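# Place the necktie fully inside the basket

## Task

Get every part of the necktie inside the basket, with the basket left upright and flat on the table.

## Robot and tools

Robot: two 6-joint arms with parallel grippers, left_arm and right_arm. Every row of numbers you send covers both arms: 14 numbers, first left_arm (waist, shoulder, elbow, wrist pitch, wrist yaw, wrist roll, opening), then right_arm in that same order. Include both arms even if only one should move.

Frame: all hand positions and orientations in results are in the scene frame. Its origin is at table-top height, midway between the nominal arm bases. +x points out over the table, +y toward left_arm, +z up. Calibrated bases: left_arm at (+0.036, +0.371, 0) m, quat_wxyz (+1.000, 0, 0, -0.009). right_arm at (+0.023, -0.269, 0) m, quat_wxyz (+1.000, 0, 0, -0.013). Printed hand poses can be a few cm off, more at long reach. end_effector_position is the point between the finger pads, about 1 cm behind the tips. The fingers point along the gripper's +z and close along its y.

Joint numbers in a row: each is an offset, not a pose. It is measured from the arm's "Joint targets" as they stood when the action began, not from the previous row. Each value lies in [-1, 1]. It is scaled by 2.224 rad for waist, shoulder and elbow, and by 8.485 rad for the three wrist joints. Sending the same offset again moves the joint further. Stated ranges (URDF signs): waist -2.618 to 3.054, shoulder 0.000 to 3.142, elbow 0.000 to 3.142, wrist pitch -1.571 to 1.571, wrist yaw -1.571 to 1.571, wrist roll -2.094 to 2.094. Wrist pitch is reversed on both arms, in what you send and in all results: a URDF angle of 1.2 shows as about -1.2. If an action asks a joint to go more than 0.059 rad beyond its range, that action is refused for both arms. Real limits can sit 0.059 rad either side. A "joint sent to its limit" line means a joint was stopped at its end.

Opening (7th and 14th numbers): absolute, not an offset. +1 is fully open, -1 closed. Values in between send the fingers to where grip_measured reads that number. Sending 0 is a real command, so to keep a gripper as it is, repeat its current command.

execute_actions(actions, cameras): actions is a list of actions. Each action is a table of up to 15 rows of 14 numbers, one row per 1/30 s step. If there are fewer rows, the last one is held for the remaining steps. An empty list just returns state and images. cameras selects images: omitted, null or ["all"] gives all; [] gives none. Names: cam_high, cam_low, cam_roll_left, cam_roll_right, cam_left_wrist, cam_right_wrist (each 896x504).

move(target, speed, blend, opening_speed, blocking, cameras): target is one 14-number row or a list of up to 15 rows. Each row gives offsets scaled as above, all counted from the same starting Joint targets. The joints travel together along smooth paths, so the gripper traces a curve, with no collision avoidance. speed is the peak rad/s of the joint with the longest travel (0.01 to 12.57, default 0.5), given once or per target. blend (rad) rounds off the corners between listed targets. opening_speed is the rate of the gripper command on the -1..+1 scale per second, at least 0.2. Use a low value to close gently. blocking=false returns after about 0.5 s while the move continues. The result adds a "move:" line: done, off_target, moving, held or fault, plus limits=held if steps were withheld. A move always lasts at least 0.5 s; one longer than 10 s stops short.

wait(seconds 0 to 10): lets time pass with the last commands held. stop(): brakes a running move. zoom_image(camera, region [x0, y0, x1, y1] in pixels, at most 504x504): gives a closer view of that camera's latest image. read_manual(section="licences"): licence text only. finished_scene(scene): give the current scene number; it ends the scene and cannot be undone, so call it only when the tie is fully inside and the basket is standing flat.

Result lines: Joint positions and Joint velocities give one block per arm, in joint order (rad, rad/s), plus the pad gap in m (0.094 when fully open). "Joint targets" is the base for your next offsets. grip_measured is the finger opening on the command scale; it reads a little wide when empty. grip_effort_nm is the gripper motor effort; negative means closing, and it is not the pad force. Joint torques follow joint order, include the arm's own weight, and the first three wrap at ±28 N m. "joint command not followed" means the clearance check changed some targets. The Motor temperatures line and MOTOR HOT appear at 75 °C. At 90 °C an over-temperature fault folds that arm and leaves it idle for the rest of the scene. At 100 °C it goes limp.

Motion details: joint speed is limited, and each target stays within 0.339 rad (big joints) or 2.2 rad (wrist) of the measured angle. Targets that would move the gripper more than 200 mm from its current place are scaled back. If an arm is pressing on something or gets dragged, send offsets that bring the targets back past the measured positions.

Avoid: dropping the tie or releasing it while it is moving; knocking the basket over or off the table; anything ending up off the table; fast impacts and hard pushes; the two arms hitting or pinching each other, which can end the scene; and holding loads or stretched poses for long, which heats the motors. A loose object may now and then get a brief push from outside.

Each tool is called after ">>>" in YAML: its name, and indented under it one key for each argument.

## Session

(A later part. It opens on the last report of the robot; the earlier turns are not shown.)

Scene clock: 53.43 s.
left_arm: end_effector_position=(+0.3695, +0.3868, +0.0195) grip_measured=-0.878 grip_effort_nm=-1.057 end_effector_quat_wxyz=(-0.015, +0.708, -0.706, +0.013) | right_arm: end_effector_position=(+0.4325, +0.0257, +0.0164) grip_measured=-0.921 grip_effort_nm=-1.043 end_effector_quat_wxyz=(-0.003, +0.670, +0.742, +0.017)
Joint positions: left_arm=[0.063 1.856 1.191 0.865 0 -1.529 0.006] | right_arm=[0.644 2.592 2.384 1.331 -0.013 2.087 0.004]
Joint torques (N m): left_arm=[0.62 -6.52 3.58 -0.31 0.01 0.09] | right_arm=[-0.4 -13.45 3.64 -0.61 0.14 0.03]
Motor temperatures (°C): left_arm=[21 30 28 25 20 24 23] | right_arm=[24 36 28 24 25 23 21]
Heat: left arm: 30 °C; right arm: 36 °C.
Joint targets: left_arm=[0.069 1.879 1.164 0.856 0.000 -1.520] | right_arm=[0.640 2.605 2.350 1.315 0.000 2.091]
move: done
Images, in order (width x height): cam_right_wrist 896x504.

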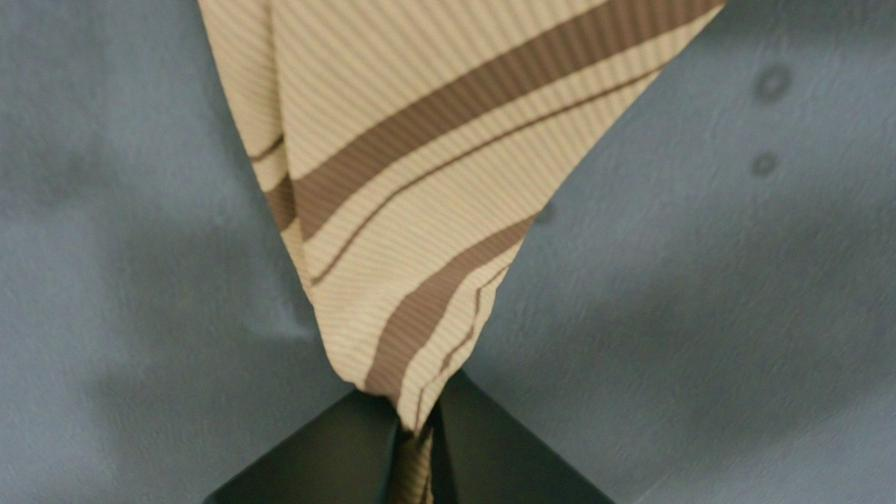

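>>> move:
  target:
    - [-0.1201,-0.3359,-0.0868,-0.0256,0,0,-1,0.0027,-0.4335,-0.3984,-0.0816,0,0,-1]
    - [-0.4393,0.0027,0.3062,-0.0231,0,-0.033,-1,-0.2639,-0.6232,-0.4496,-0.0453,0,-0.0577,-1]
  speed: 0.4
  blend: 0.08

Scene clock: 63.57 s.
left_arm: end_effector_position=(+0.3554, -0.0573, +0.2453) grip_measured=-0.878 grip_effort_nm=-1.057 end_effector_quat_wxyz=(+0.083, -0.382, +0.830, -0.398) | right_arm: end_effector_position=(+0.3656, -0.2554, +0.2785) grip_measured=-0.922 grip_effort_nm=-1.048 end_effector_quat_wxyz=(+0.250, +0.658, +0.654, +0.278)
Joint positions: left_arm=[-0.913 1.882 1.808 0.661 0.003 -1.795 0.006] | right_arm=[0.058 1.242 1.363 0.926 -0.012 1.613 0.004]
Joint torques (N m): left_arm=[0.54 -9.84 10.24 -1.34 -0.01 -0.05] | right_arm=[-0.55 -6.34 6.19 -1.6 0.12 -0.12]
Heat: left arm: 30 °C; right arm: 38 °C.
Joint targets: left_arm=[-0.908 1.885 1.845 0.660 0.001 -1.800] | right_arm=[0.053 1.218 1.350 0.931 0.000 1.601]
move: off_target (left_arm); left_arm: the elbow is farthest, 0.037 rad from its target

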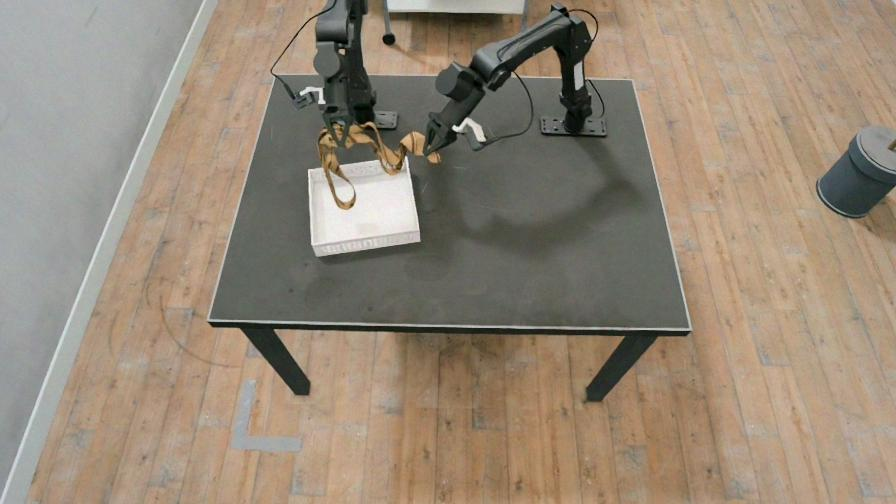

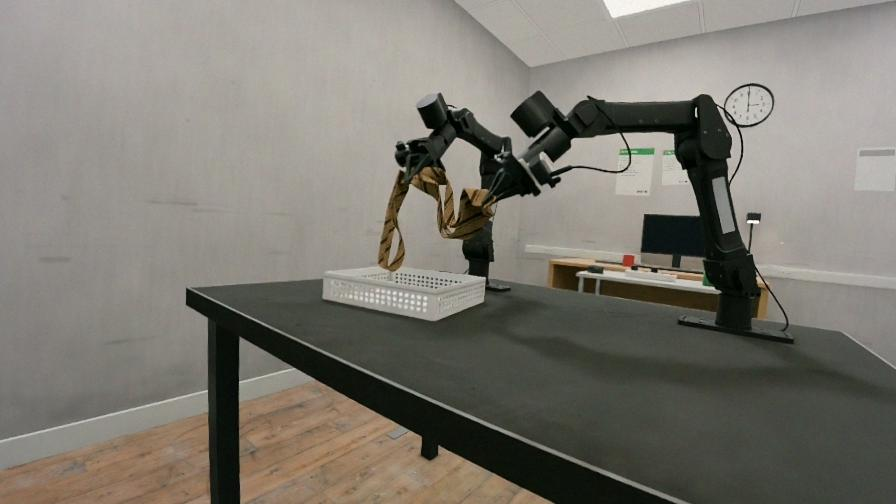

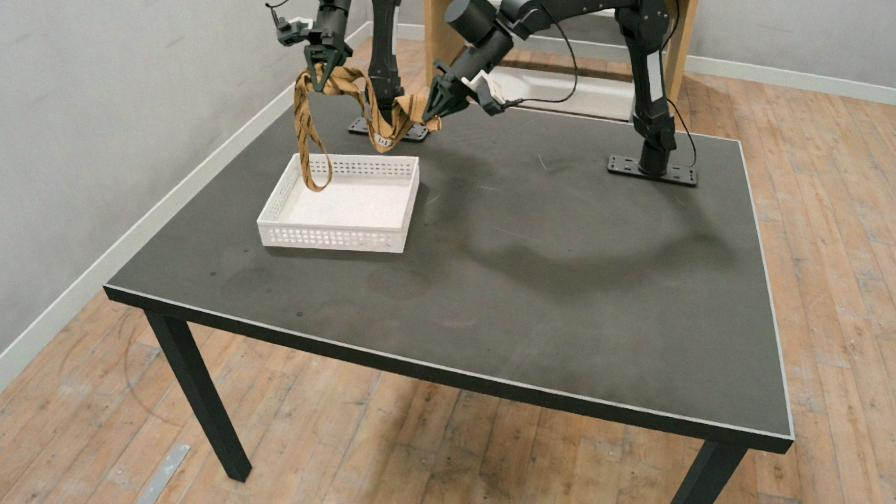

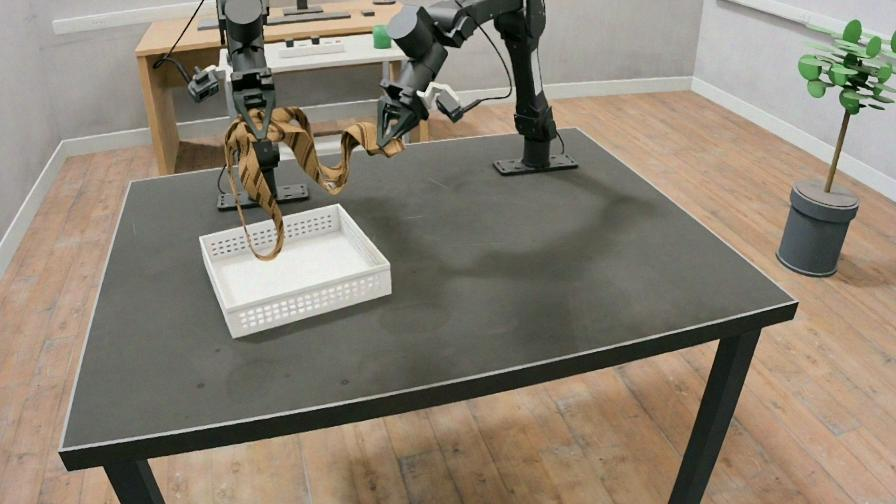

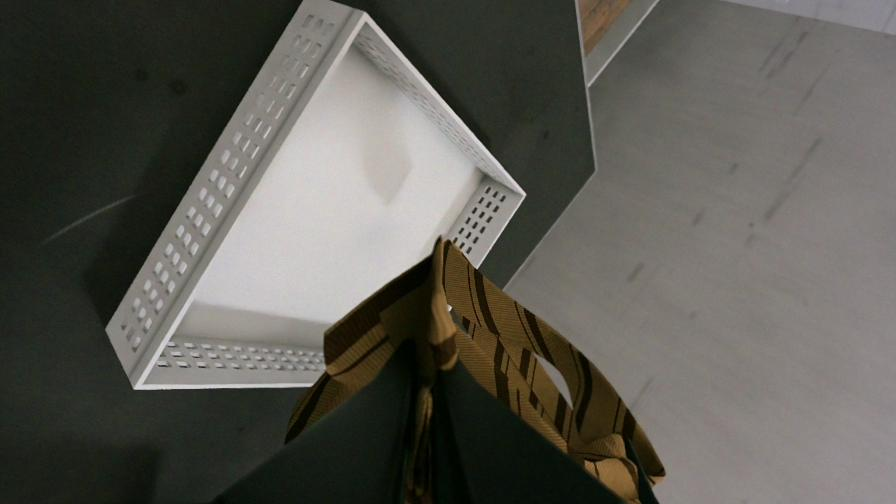

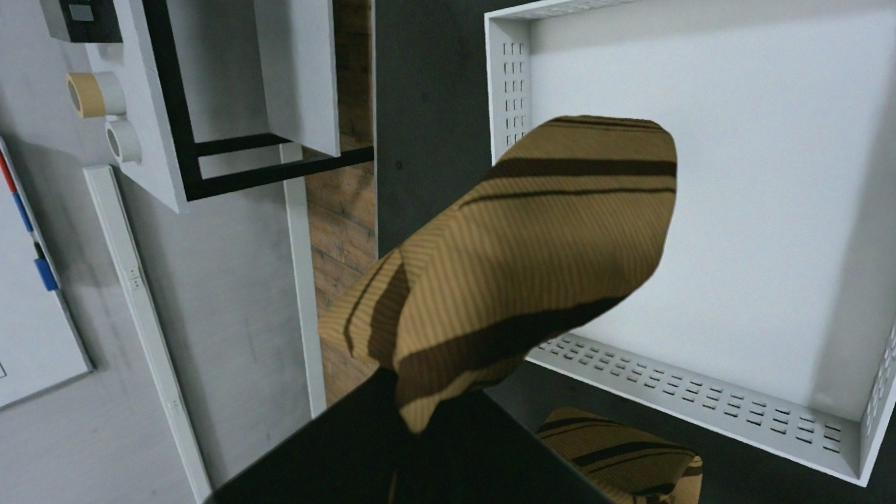

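>>> move:
  target:
    - [-0.0337,0.1569,0.1619,0.0013,0,0,-1,-0.0391,0,0,0,0,0,-1]
    - [-0.0324,0.2576,0.138,0.004,0,0,-1,-0.0391,0.103,-0.2702,-0.0741,0,0,-1]
  speed: 0.35

Scene clock: 69.57 s.
left_arm: end_effector_position=(+0.3709, -0.1461, +0.0691) grip_measured=-0.878 grip_effort_nm=-1.062 end_effector_quat_wxyz=(+0.050, -0.372, +0.880, -0.292) | right_arm: end_effector_position=(+0.3704, -0.2849, +0.0642) grip_measured=-0.922 grip_effort_nm=-1.048 end_effector_quat_wxyz=(+0.198, +0.708, +0.647, +0.203)
Joint positions: left_arm=[-0.979 2.45 2.16 0.679 0.003 -1.796 0.006] | right_arm=[-0.027 1.437 0.757 0.317 -0.012 1.611 0.004]
Joint torques (N m): left_arm=[-0.01 -13.59 6.34 -0.93 -0.01 -0.05] | right_arm=[-0.65 -4.74 6.31 -1.5 0.11 -0.07]
Heat: left arm: 33 °C; right arm: 35 °C.
Joint targets: left_arm=[-0.980 2.458 2.152 0.694 0.001 -1.800] | right_arm=[-0.034 1.447 0.748 0.302 0.000 1.601]
move: done

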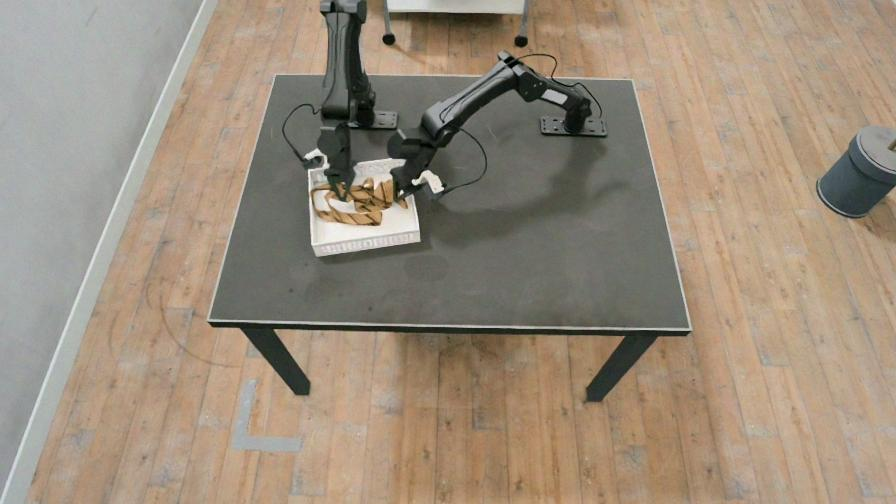

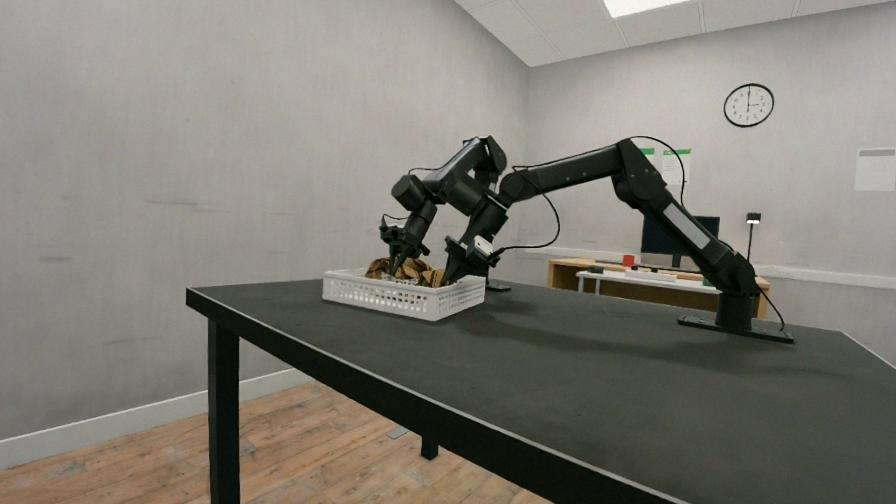

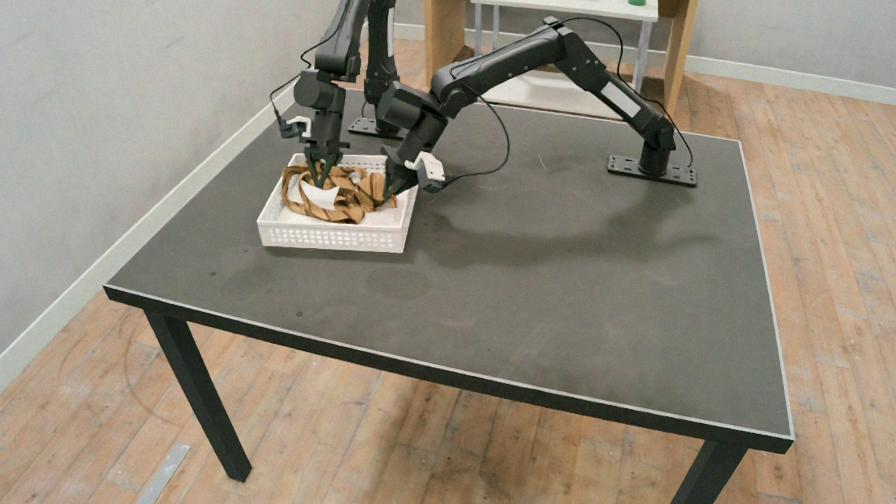

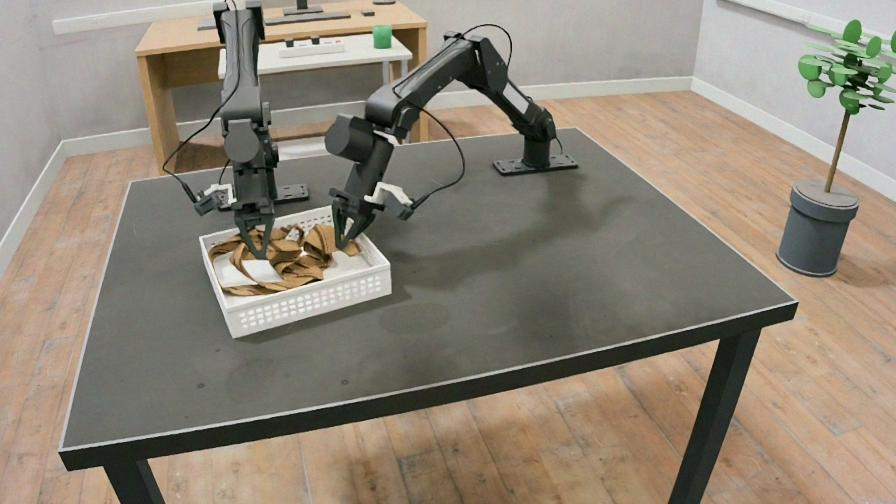

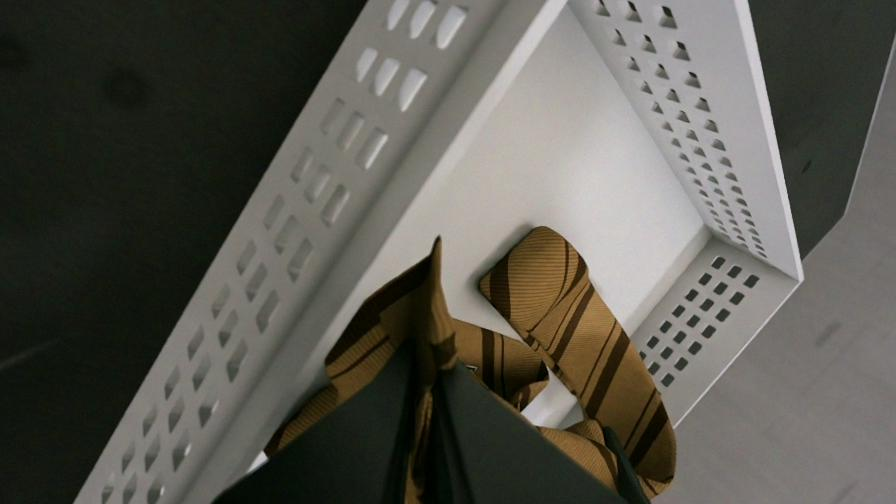

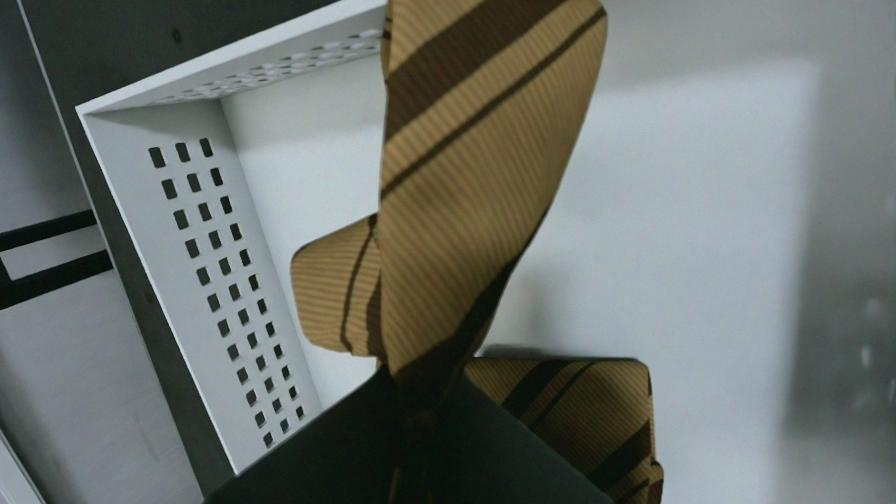

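>>> move:
  target:
    - [0,0,0,0,0,0,0,0,0,0,0,0,0,0]
    - [-0.0013,-0.1007,0.0239,-0.0027,0,0,0,0,-0.103,0.2702,0.0741,0,0,0]
  speed: 0.35
  opening_speed: 0.7

Scene clock: 74.43 s.
left_arm: end_effector_position=(+0.3730, -0.1493, +0.1804) grip_measured=-0.003 grip_effort_nm=0.115 end_effector_quat_wxyz=(+0.066, -0.358, +0.849, -0.384) | right_arm: end_effector_position=(+0.3614, -0.2844, +0.2633) grip_measured=-0.002 grip_effort_nm=0.105 end_effector_quat_wxyz=(+0.251, +0.689, +0.630, +0.256)
Joint positions: left_arm=[-0.979 2.278 2.174 0.667 0.003 -1.796 0.047] | right_arm=[-0.027 1.237 1.319 0.92 -0.012 1.611 0.047]
Joint torques (N m): left_arm=[-0.27 -16.98 9.74 -1.26 -0.01 -0.06] | right_arm=[-0.68 -5.85 10.04 -1.5 0.11 -0.1]
Motor temperatures (°C): left_arm=[20 36 31 27 20 24 23] | right_arm=[24 34 29 25 24 23 22]
Heat: left arm: 36 °C; right arm: 34 °C.
Joint targets: left_arm=[-0.983 2.234 2.205 0.671 0.000 -1.800] | right_arm=[-0.034 1.218 1.350 0.931 0.000 1.601]
move: off_target (left_arm); left_arm: the shoulder is farthest, 0.044 rad from its target

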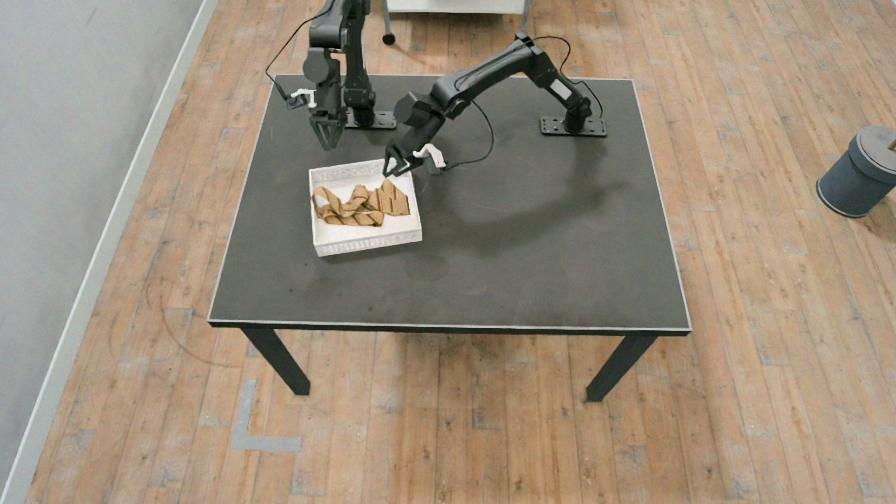

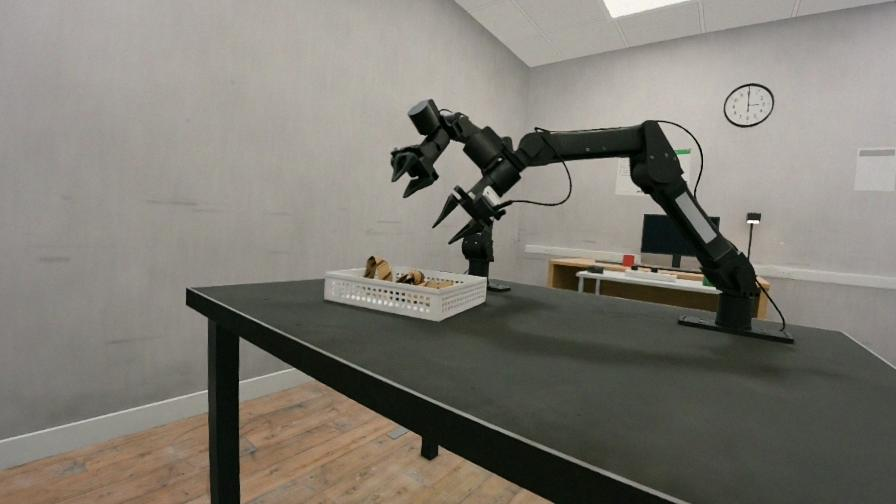

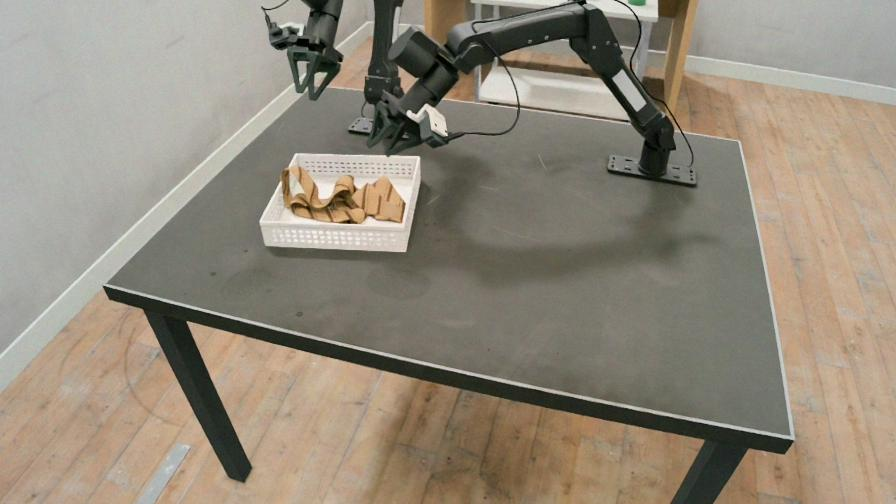

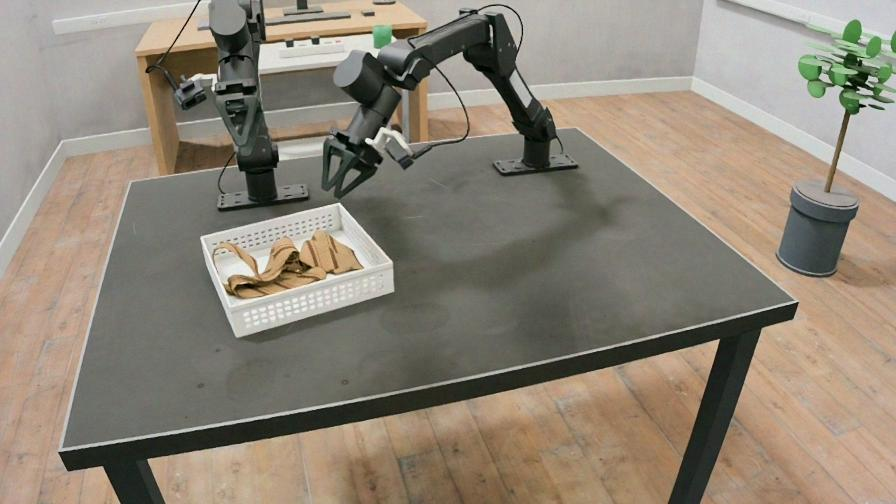

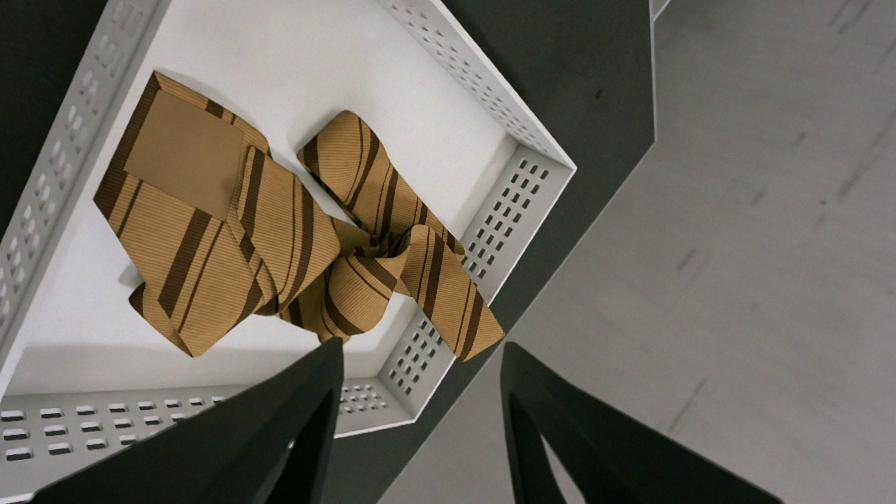

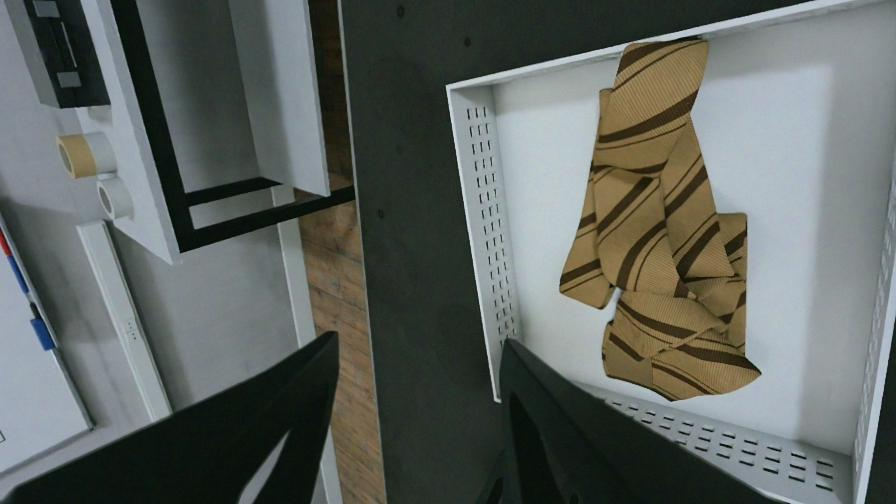

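>>> zoom_image:
  camera: "cam_low"
  region: [310, 240, 510, 340]

>>> zoom_image:
  camera: "cam_roll_left"
  region: [240, 140, 440, 260]

Scaled by 2.520 from the camera's 896x504 image, which has a finer 1280x720 frame.

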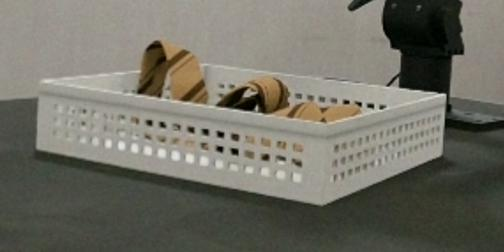

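Scaled by 2.520 from the camera's 896x504 image, which has a finer 1280x720 frame.

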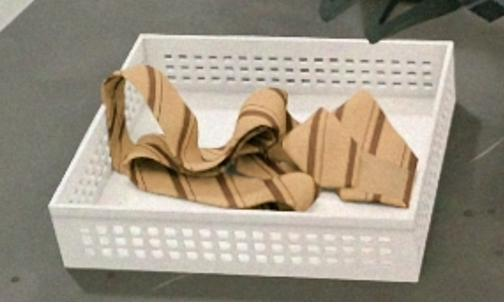

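>>> move:
  target:
    - [0.18,0,0,0,0,0,0,0,0,0,0,0,0,-1]
    - [0.18,0,0,0,0,0,0,-0.0854,0.2203,0.1147,0.0431,0,-0.3736,-1]
  speed: [0.6,1.5]
  cameras: ["cam_high","cam_low","cam_roll_right","cam_right_wrist"]

Scene clock: 82.57 s.
left_arm: end_effector_position=(+0.5481, +0.0219, +0.1804) grip_measured=-0.003 grip_effort_nm=0.115 end_effector_quat_wxyz=(+0.139, -0.519, +0.761, -0.363) | right_arm: end_effector_position=(+0.3568, -0.3509, +0.1658) grip_measured=-0.991 grip_effort_nm=-0.486 end_effector_quat_wxyz=(+0.053, -0.611, +0.787, -0.066)
Joint positions: left_arm=[-0.58 2.278 2.174 0.667 0.006 -1.796 0.047] | right_arm=[-0.217 1.691 1.57 1.281 -0.003 -1.564 0]
Joint torques (N m): left_arm=[-0.1 -16.96 9.77 -1.26 -0.04 -0.06] | right_arm=[-0.75 -6.42 9.98 -0.52 0.02 0]
Heat: left arm: 39 °C; right arm: 32 °C.
Joint targets: left_arm=[-0.582 2.234 2.205 0.671 0.000 -1.800] | right_arm=[-0.224 1.708 1.605 1.296 0.000 -1.569]
move: off_target (left_arm); left_arm: the shoulder is farthest, 0.044 rad from its target
Images, in order (width x height): cam_high 896x504, cam_low 896x504, cam_roll_right 896x504, cam_right_wrist 896x504.

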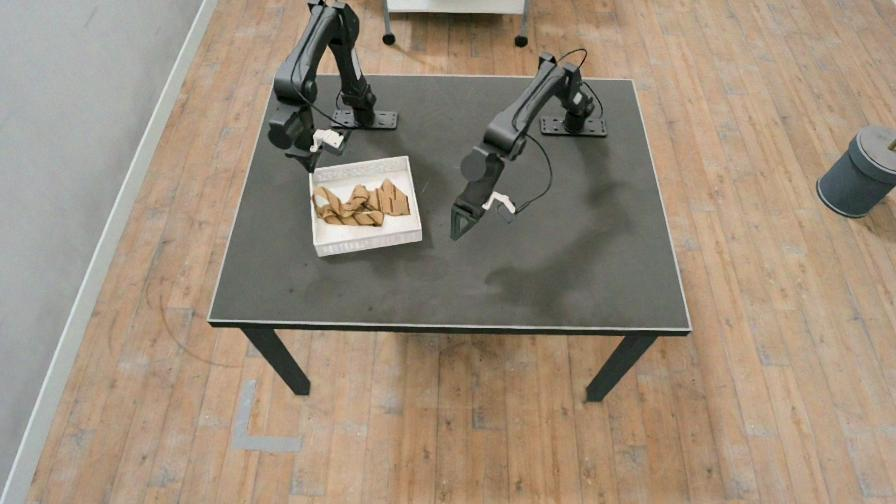

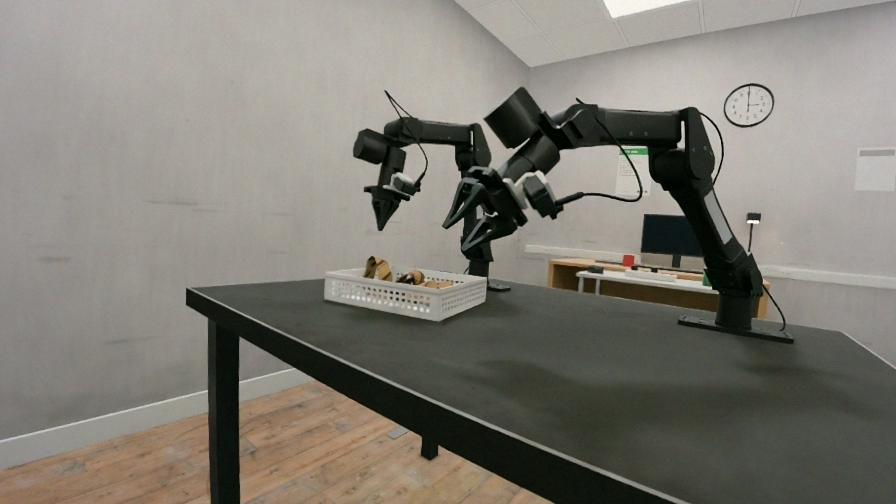

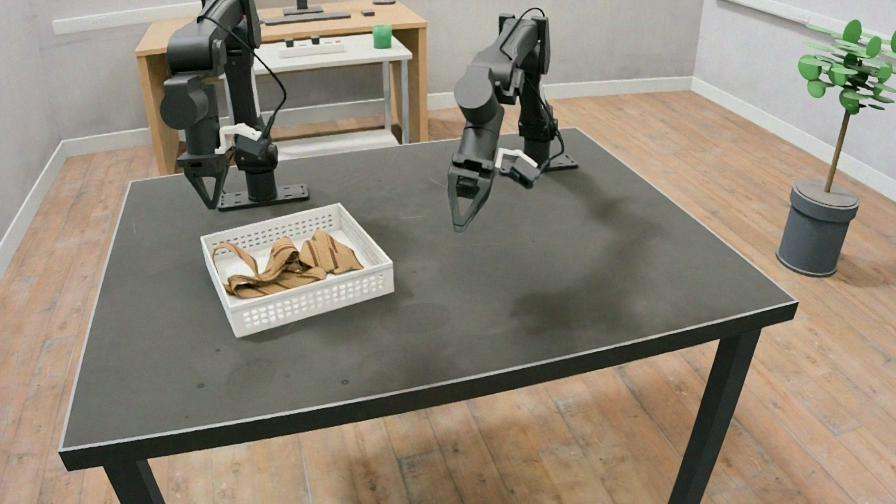

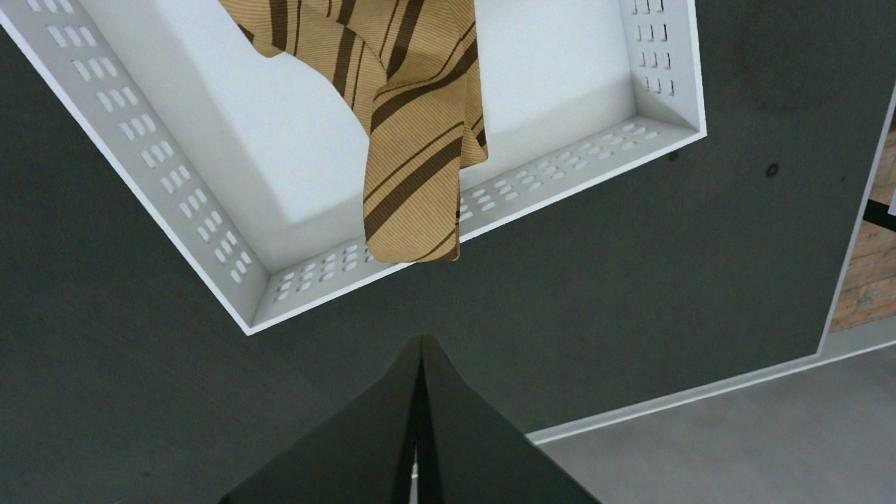

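>>> move:
  target:
    - [0,0,0,0,0,0,0,0.0382,0,0,0,0,0,-1]
    - [0,0,0,0,0,0,0,0.0382,0.013,-0.1736,-0.0489,0,0,-1]
  speed: 0.3
  cameras: ["cam_high","cam_low","cam_roll_right","cam_right_wrist"]

>>> move:
  target: [0,0,0,0,0,0,0,0,-0.013,0.1736,0.0489,0,0,-1]
  speed: 0.5

>>> zoom_image:
  camera: "cam_low"
  region: [310, 240, 510, 340]

Scene clock: 86.67 s.
left_arm: end_effector_position=(+0.5481, +0.0219, +0.1804) grip_measured=-0.003 grip_effort_nm=0.115 end_effector_quat_wxyz=(+0.139, -0.519, +0.761, -0.363) | right_arm: end_effector_position=(+0.3684, -0.3265, +0.0728) grip_measured=-0.991 grip_effort_nm=-0.491 end_effector_quat_wxyz=(+0.061, -0.641, +0.762, -0.072)
Joint positions: left_arm=[-0.58 2.278 2.174 0.667 0.006 -1.796 0.047] | right_arm=[-0.14 1.721 1.229 0.89 0 -1.565 0]
Joint torques (N m): left_arm=[-0.12 -16.96 9.76 -1.26 -0.04 -0.05] | right_arm=[0.12 -6.75 5.9 -0.84 -0.01 -0.03]
Heat: left arm: 39 °C; right arm: 31 °C.
Joint targets: left_arm=[-0.582 2.234 2.205 0.671 0.000 -1.800] | right_arm=[-0.139 1.737 1.219 0.881 0.000 -1.569]
move: off_target (left_arm); left_arm: the shoulder is farthest, 0.044 rad from its target
Images, in order (width x height): cam_high 896x504, cam_low 896x504, cam_roll_right 896x504, cam_right_wrist 896x504.

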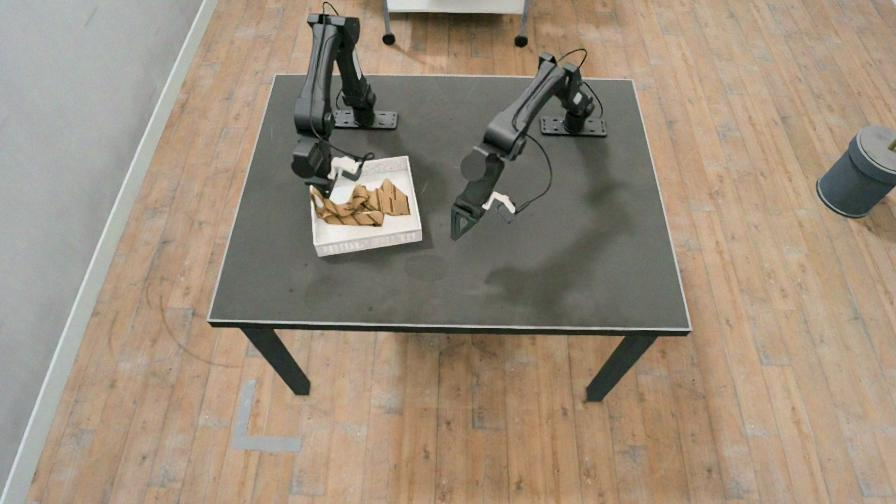

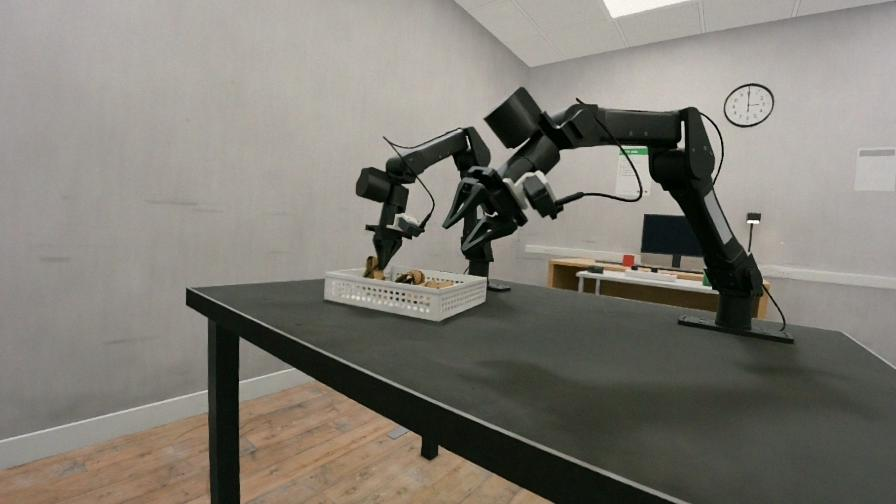

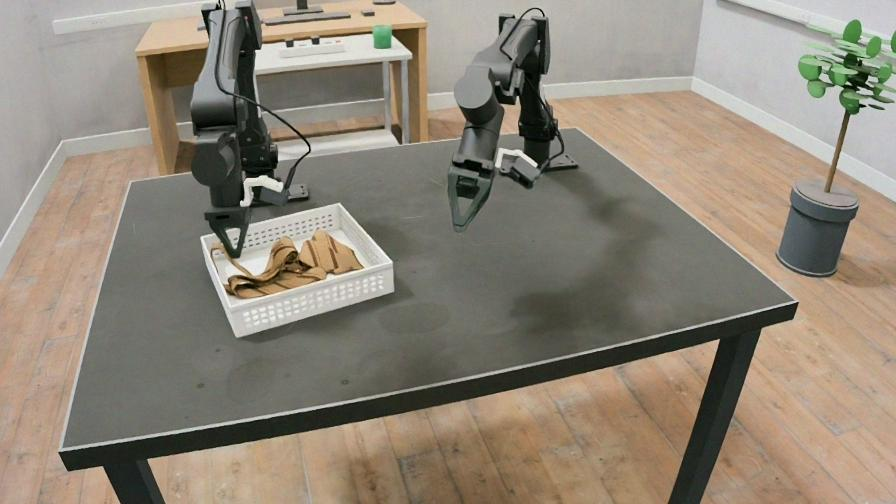

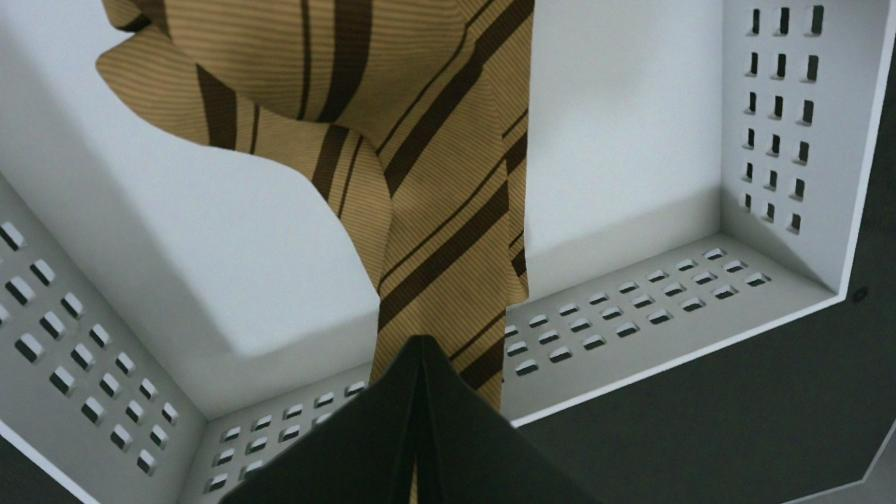

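Scene clock: 88.27 s.
left_arm: end_effector_position=(+0.5481, +0.0219, +0.1804) grip_measured=-0.003 grip_effort_nm=0.110 end_effector_quat_wxyz=(+0.139, -0.519, +0.761, -0.363) | right_arm: end_effector_position=(+0.3647, -0.3259, +0.1579) grip_measured=-0.991 grip_effort_nm=-0.491 end_effector_quat_wxyz=(+0.047, -0.642, +0.763, -0.056)
Joint positions: left_arm=[-0.58 2.278 2.174 0.667 0.006 -1.796 0.047] | right_arm=[-0.14 1.721 1.576 1.28 0 -1.565 0]
Joint torques (N m): left_arm=[-0.12 -16.98 9.76 -1.26 -0.04 -0.06] | right_arm=[0.08 -9.18 9.35 -0.49 -0.02 -0.04]
Heat: left arm: 40 °C; right arm: 31 °C.
Joint targets: left_arm=[-0.582 2.234 2.205 0.671 0.000 -1.800] | right_arm=[-0.139 1.708 1.605 1.296 0.000 -1.569]
move: off_target (left_arm); left_arm: the shoulder is farthest, 0.044 rad from its target

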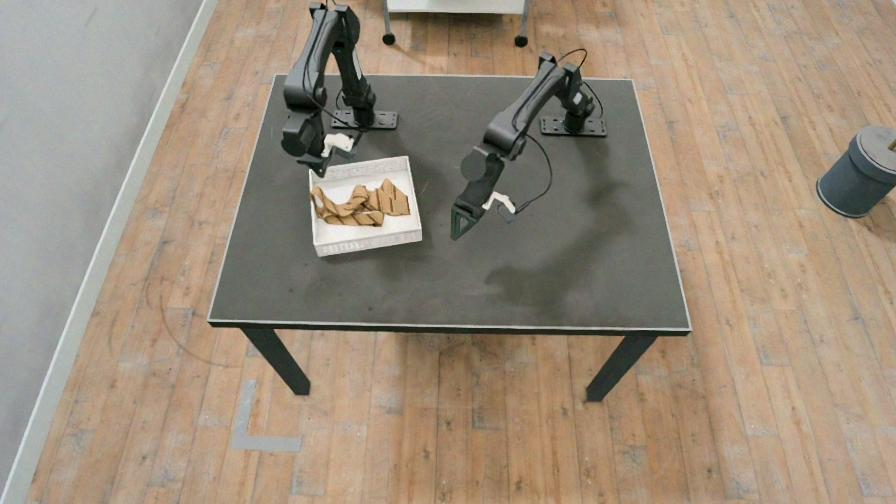

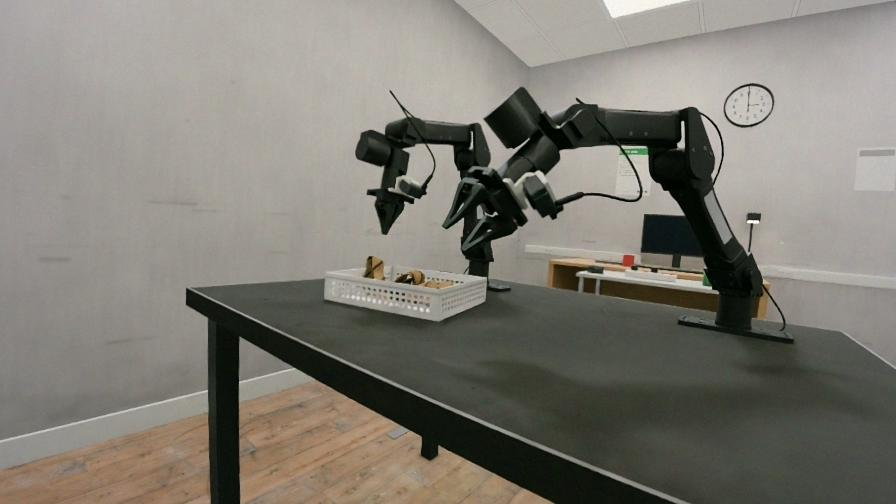

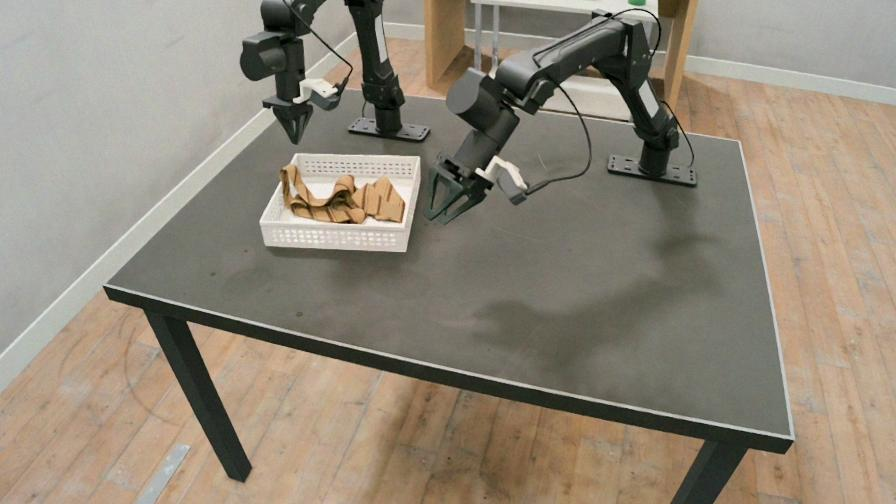

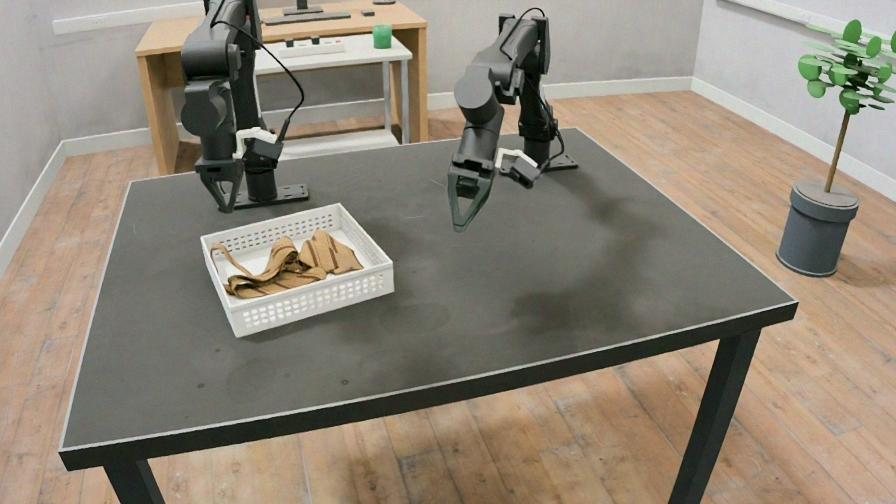

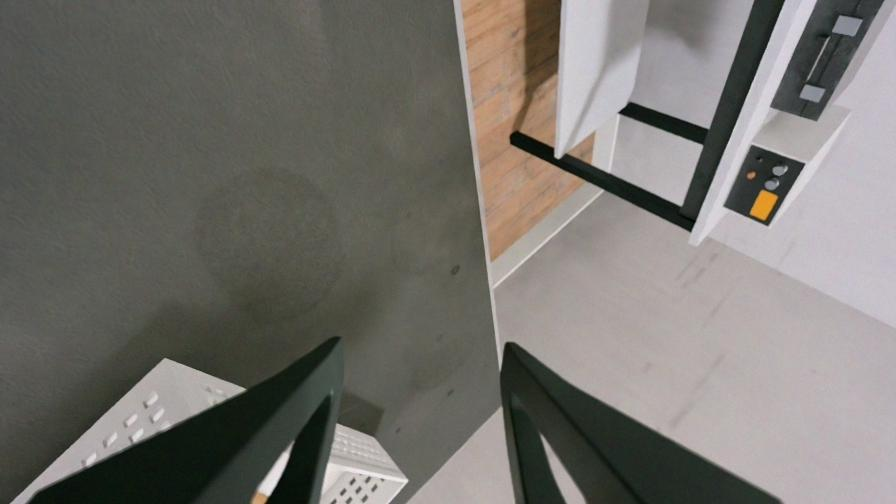

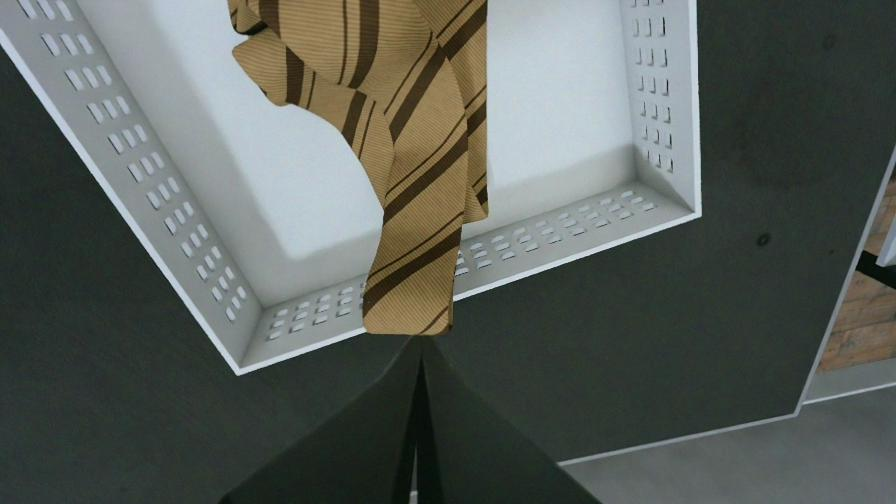

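Scaled by 2.520 from the camera's 896x504 image, which has a finer 1280x720 frame.

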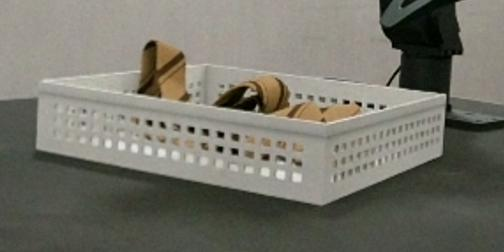

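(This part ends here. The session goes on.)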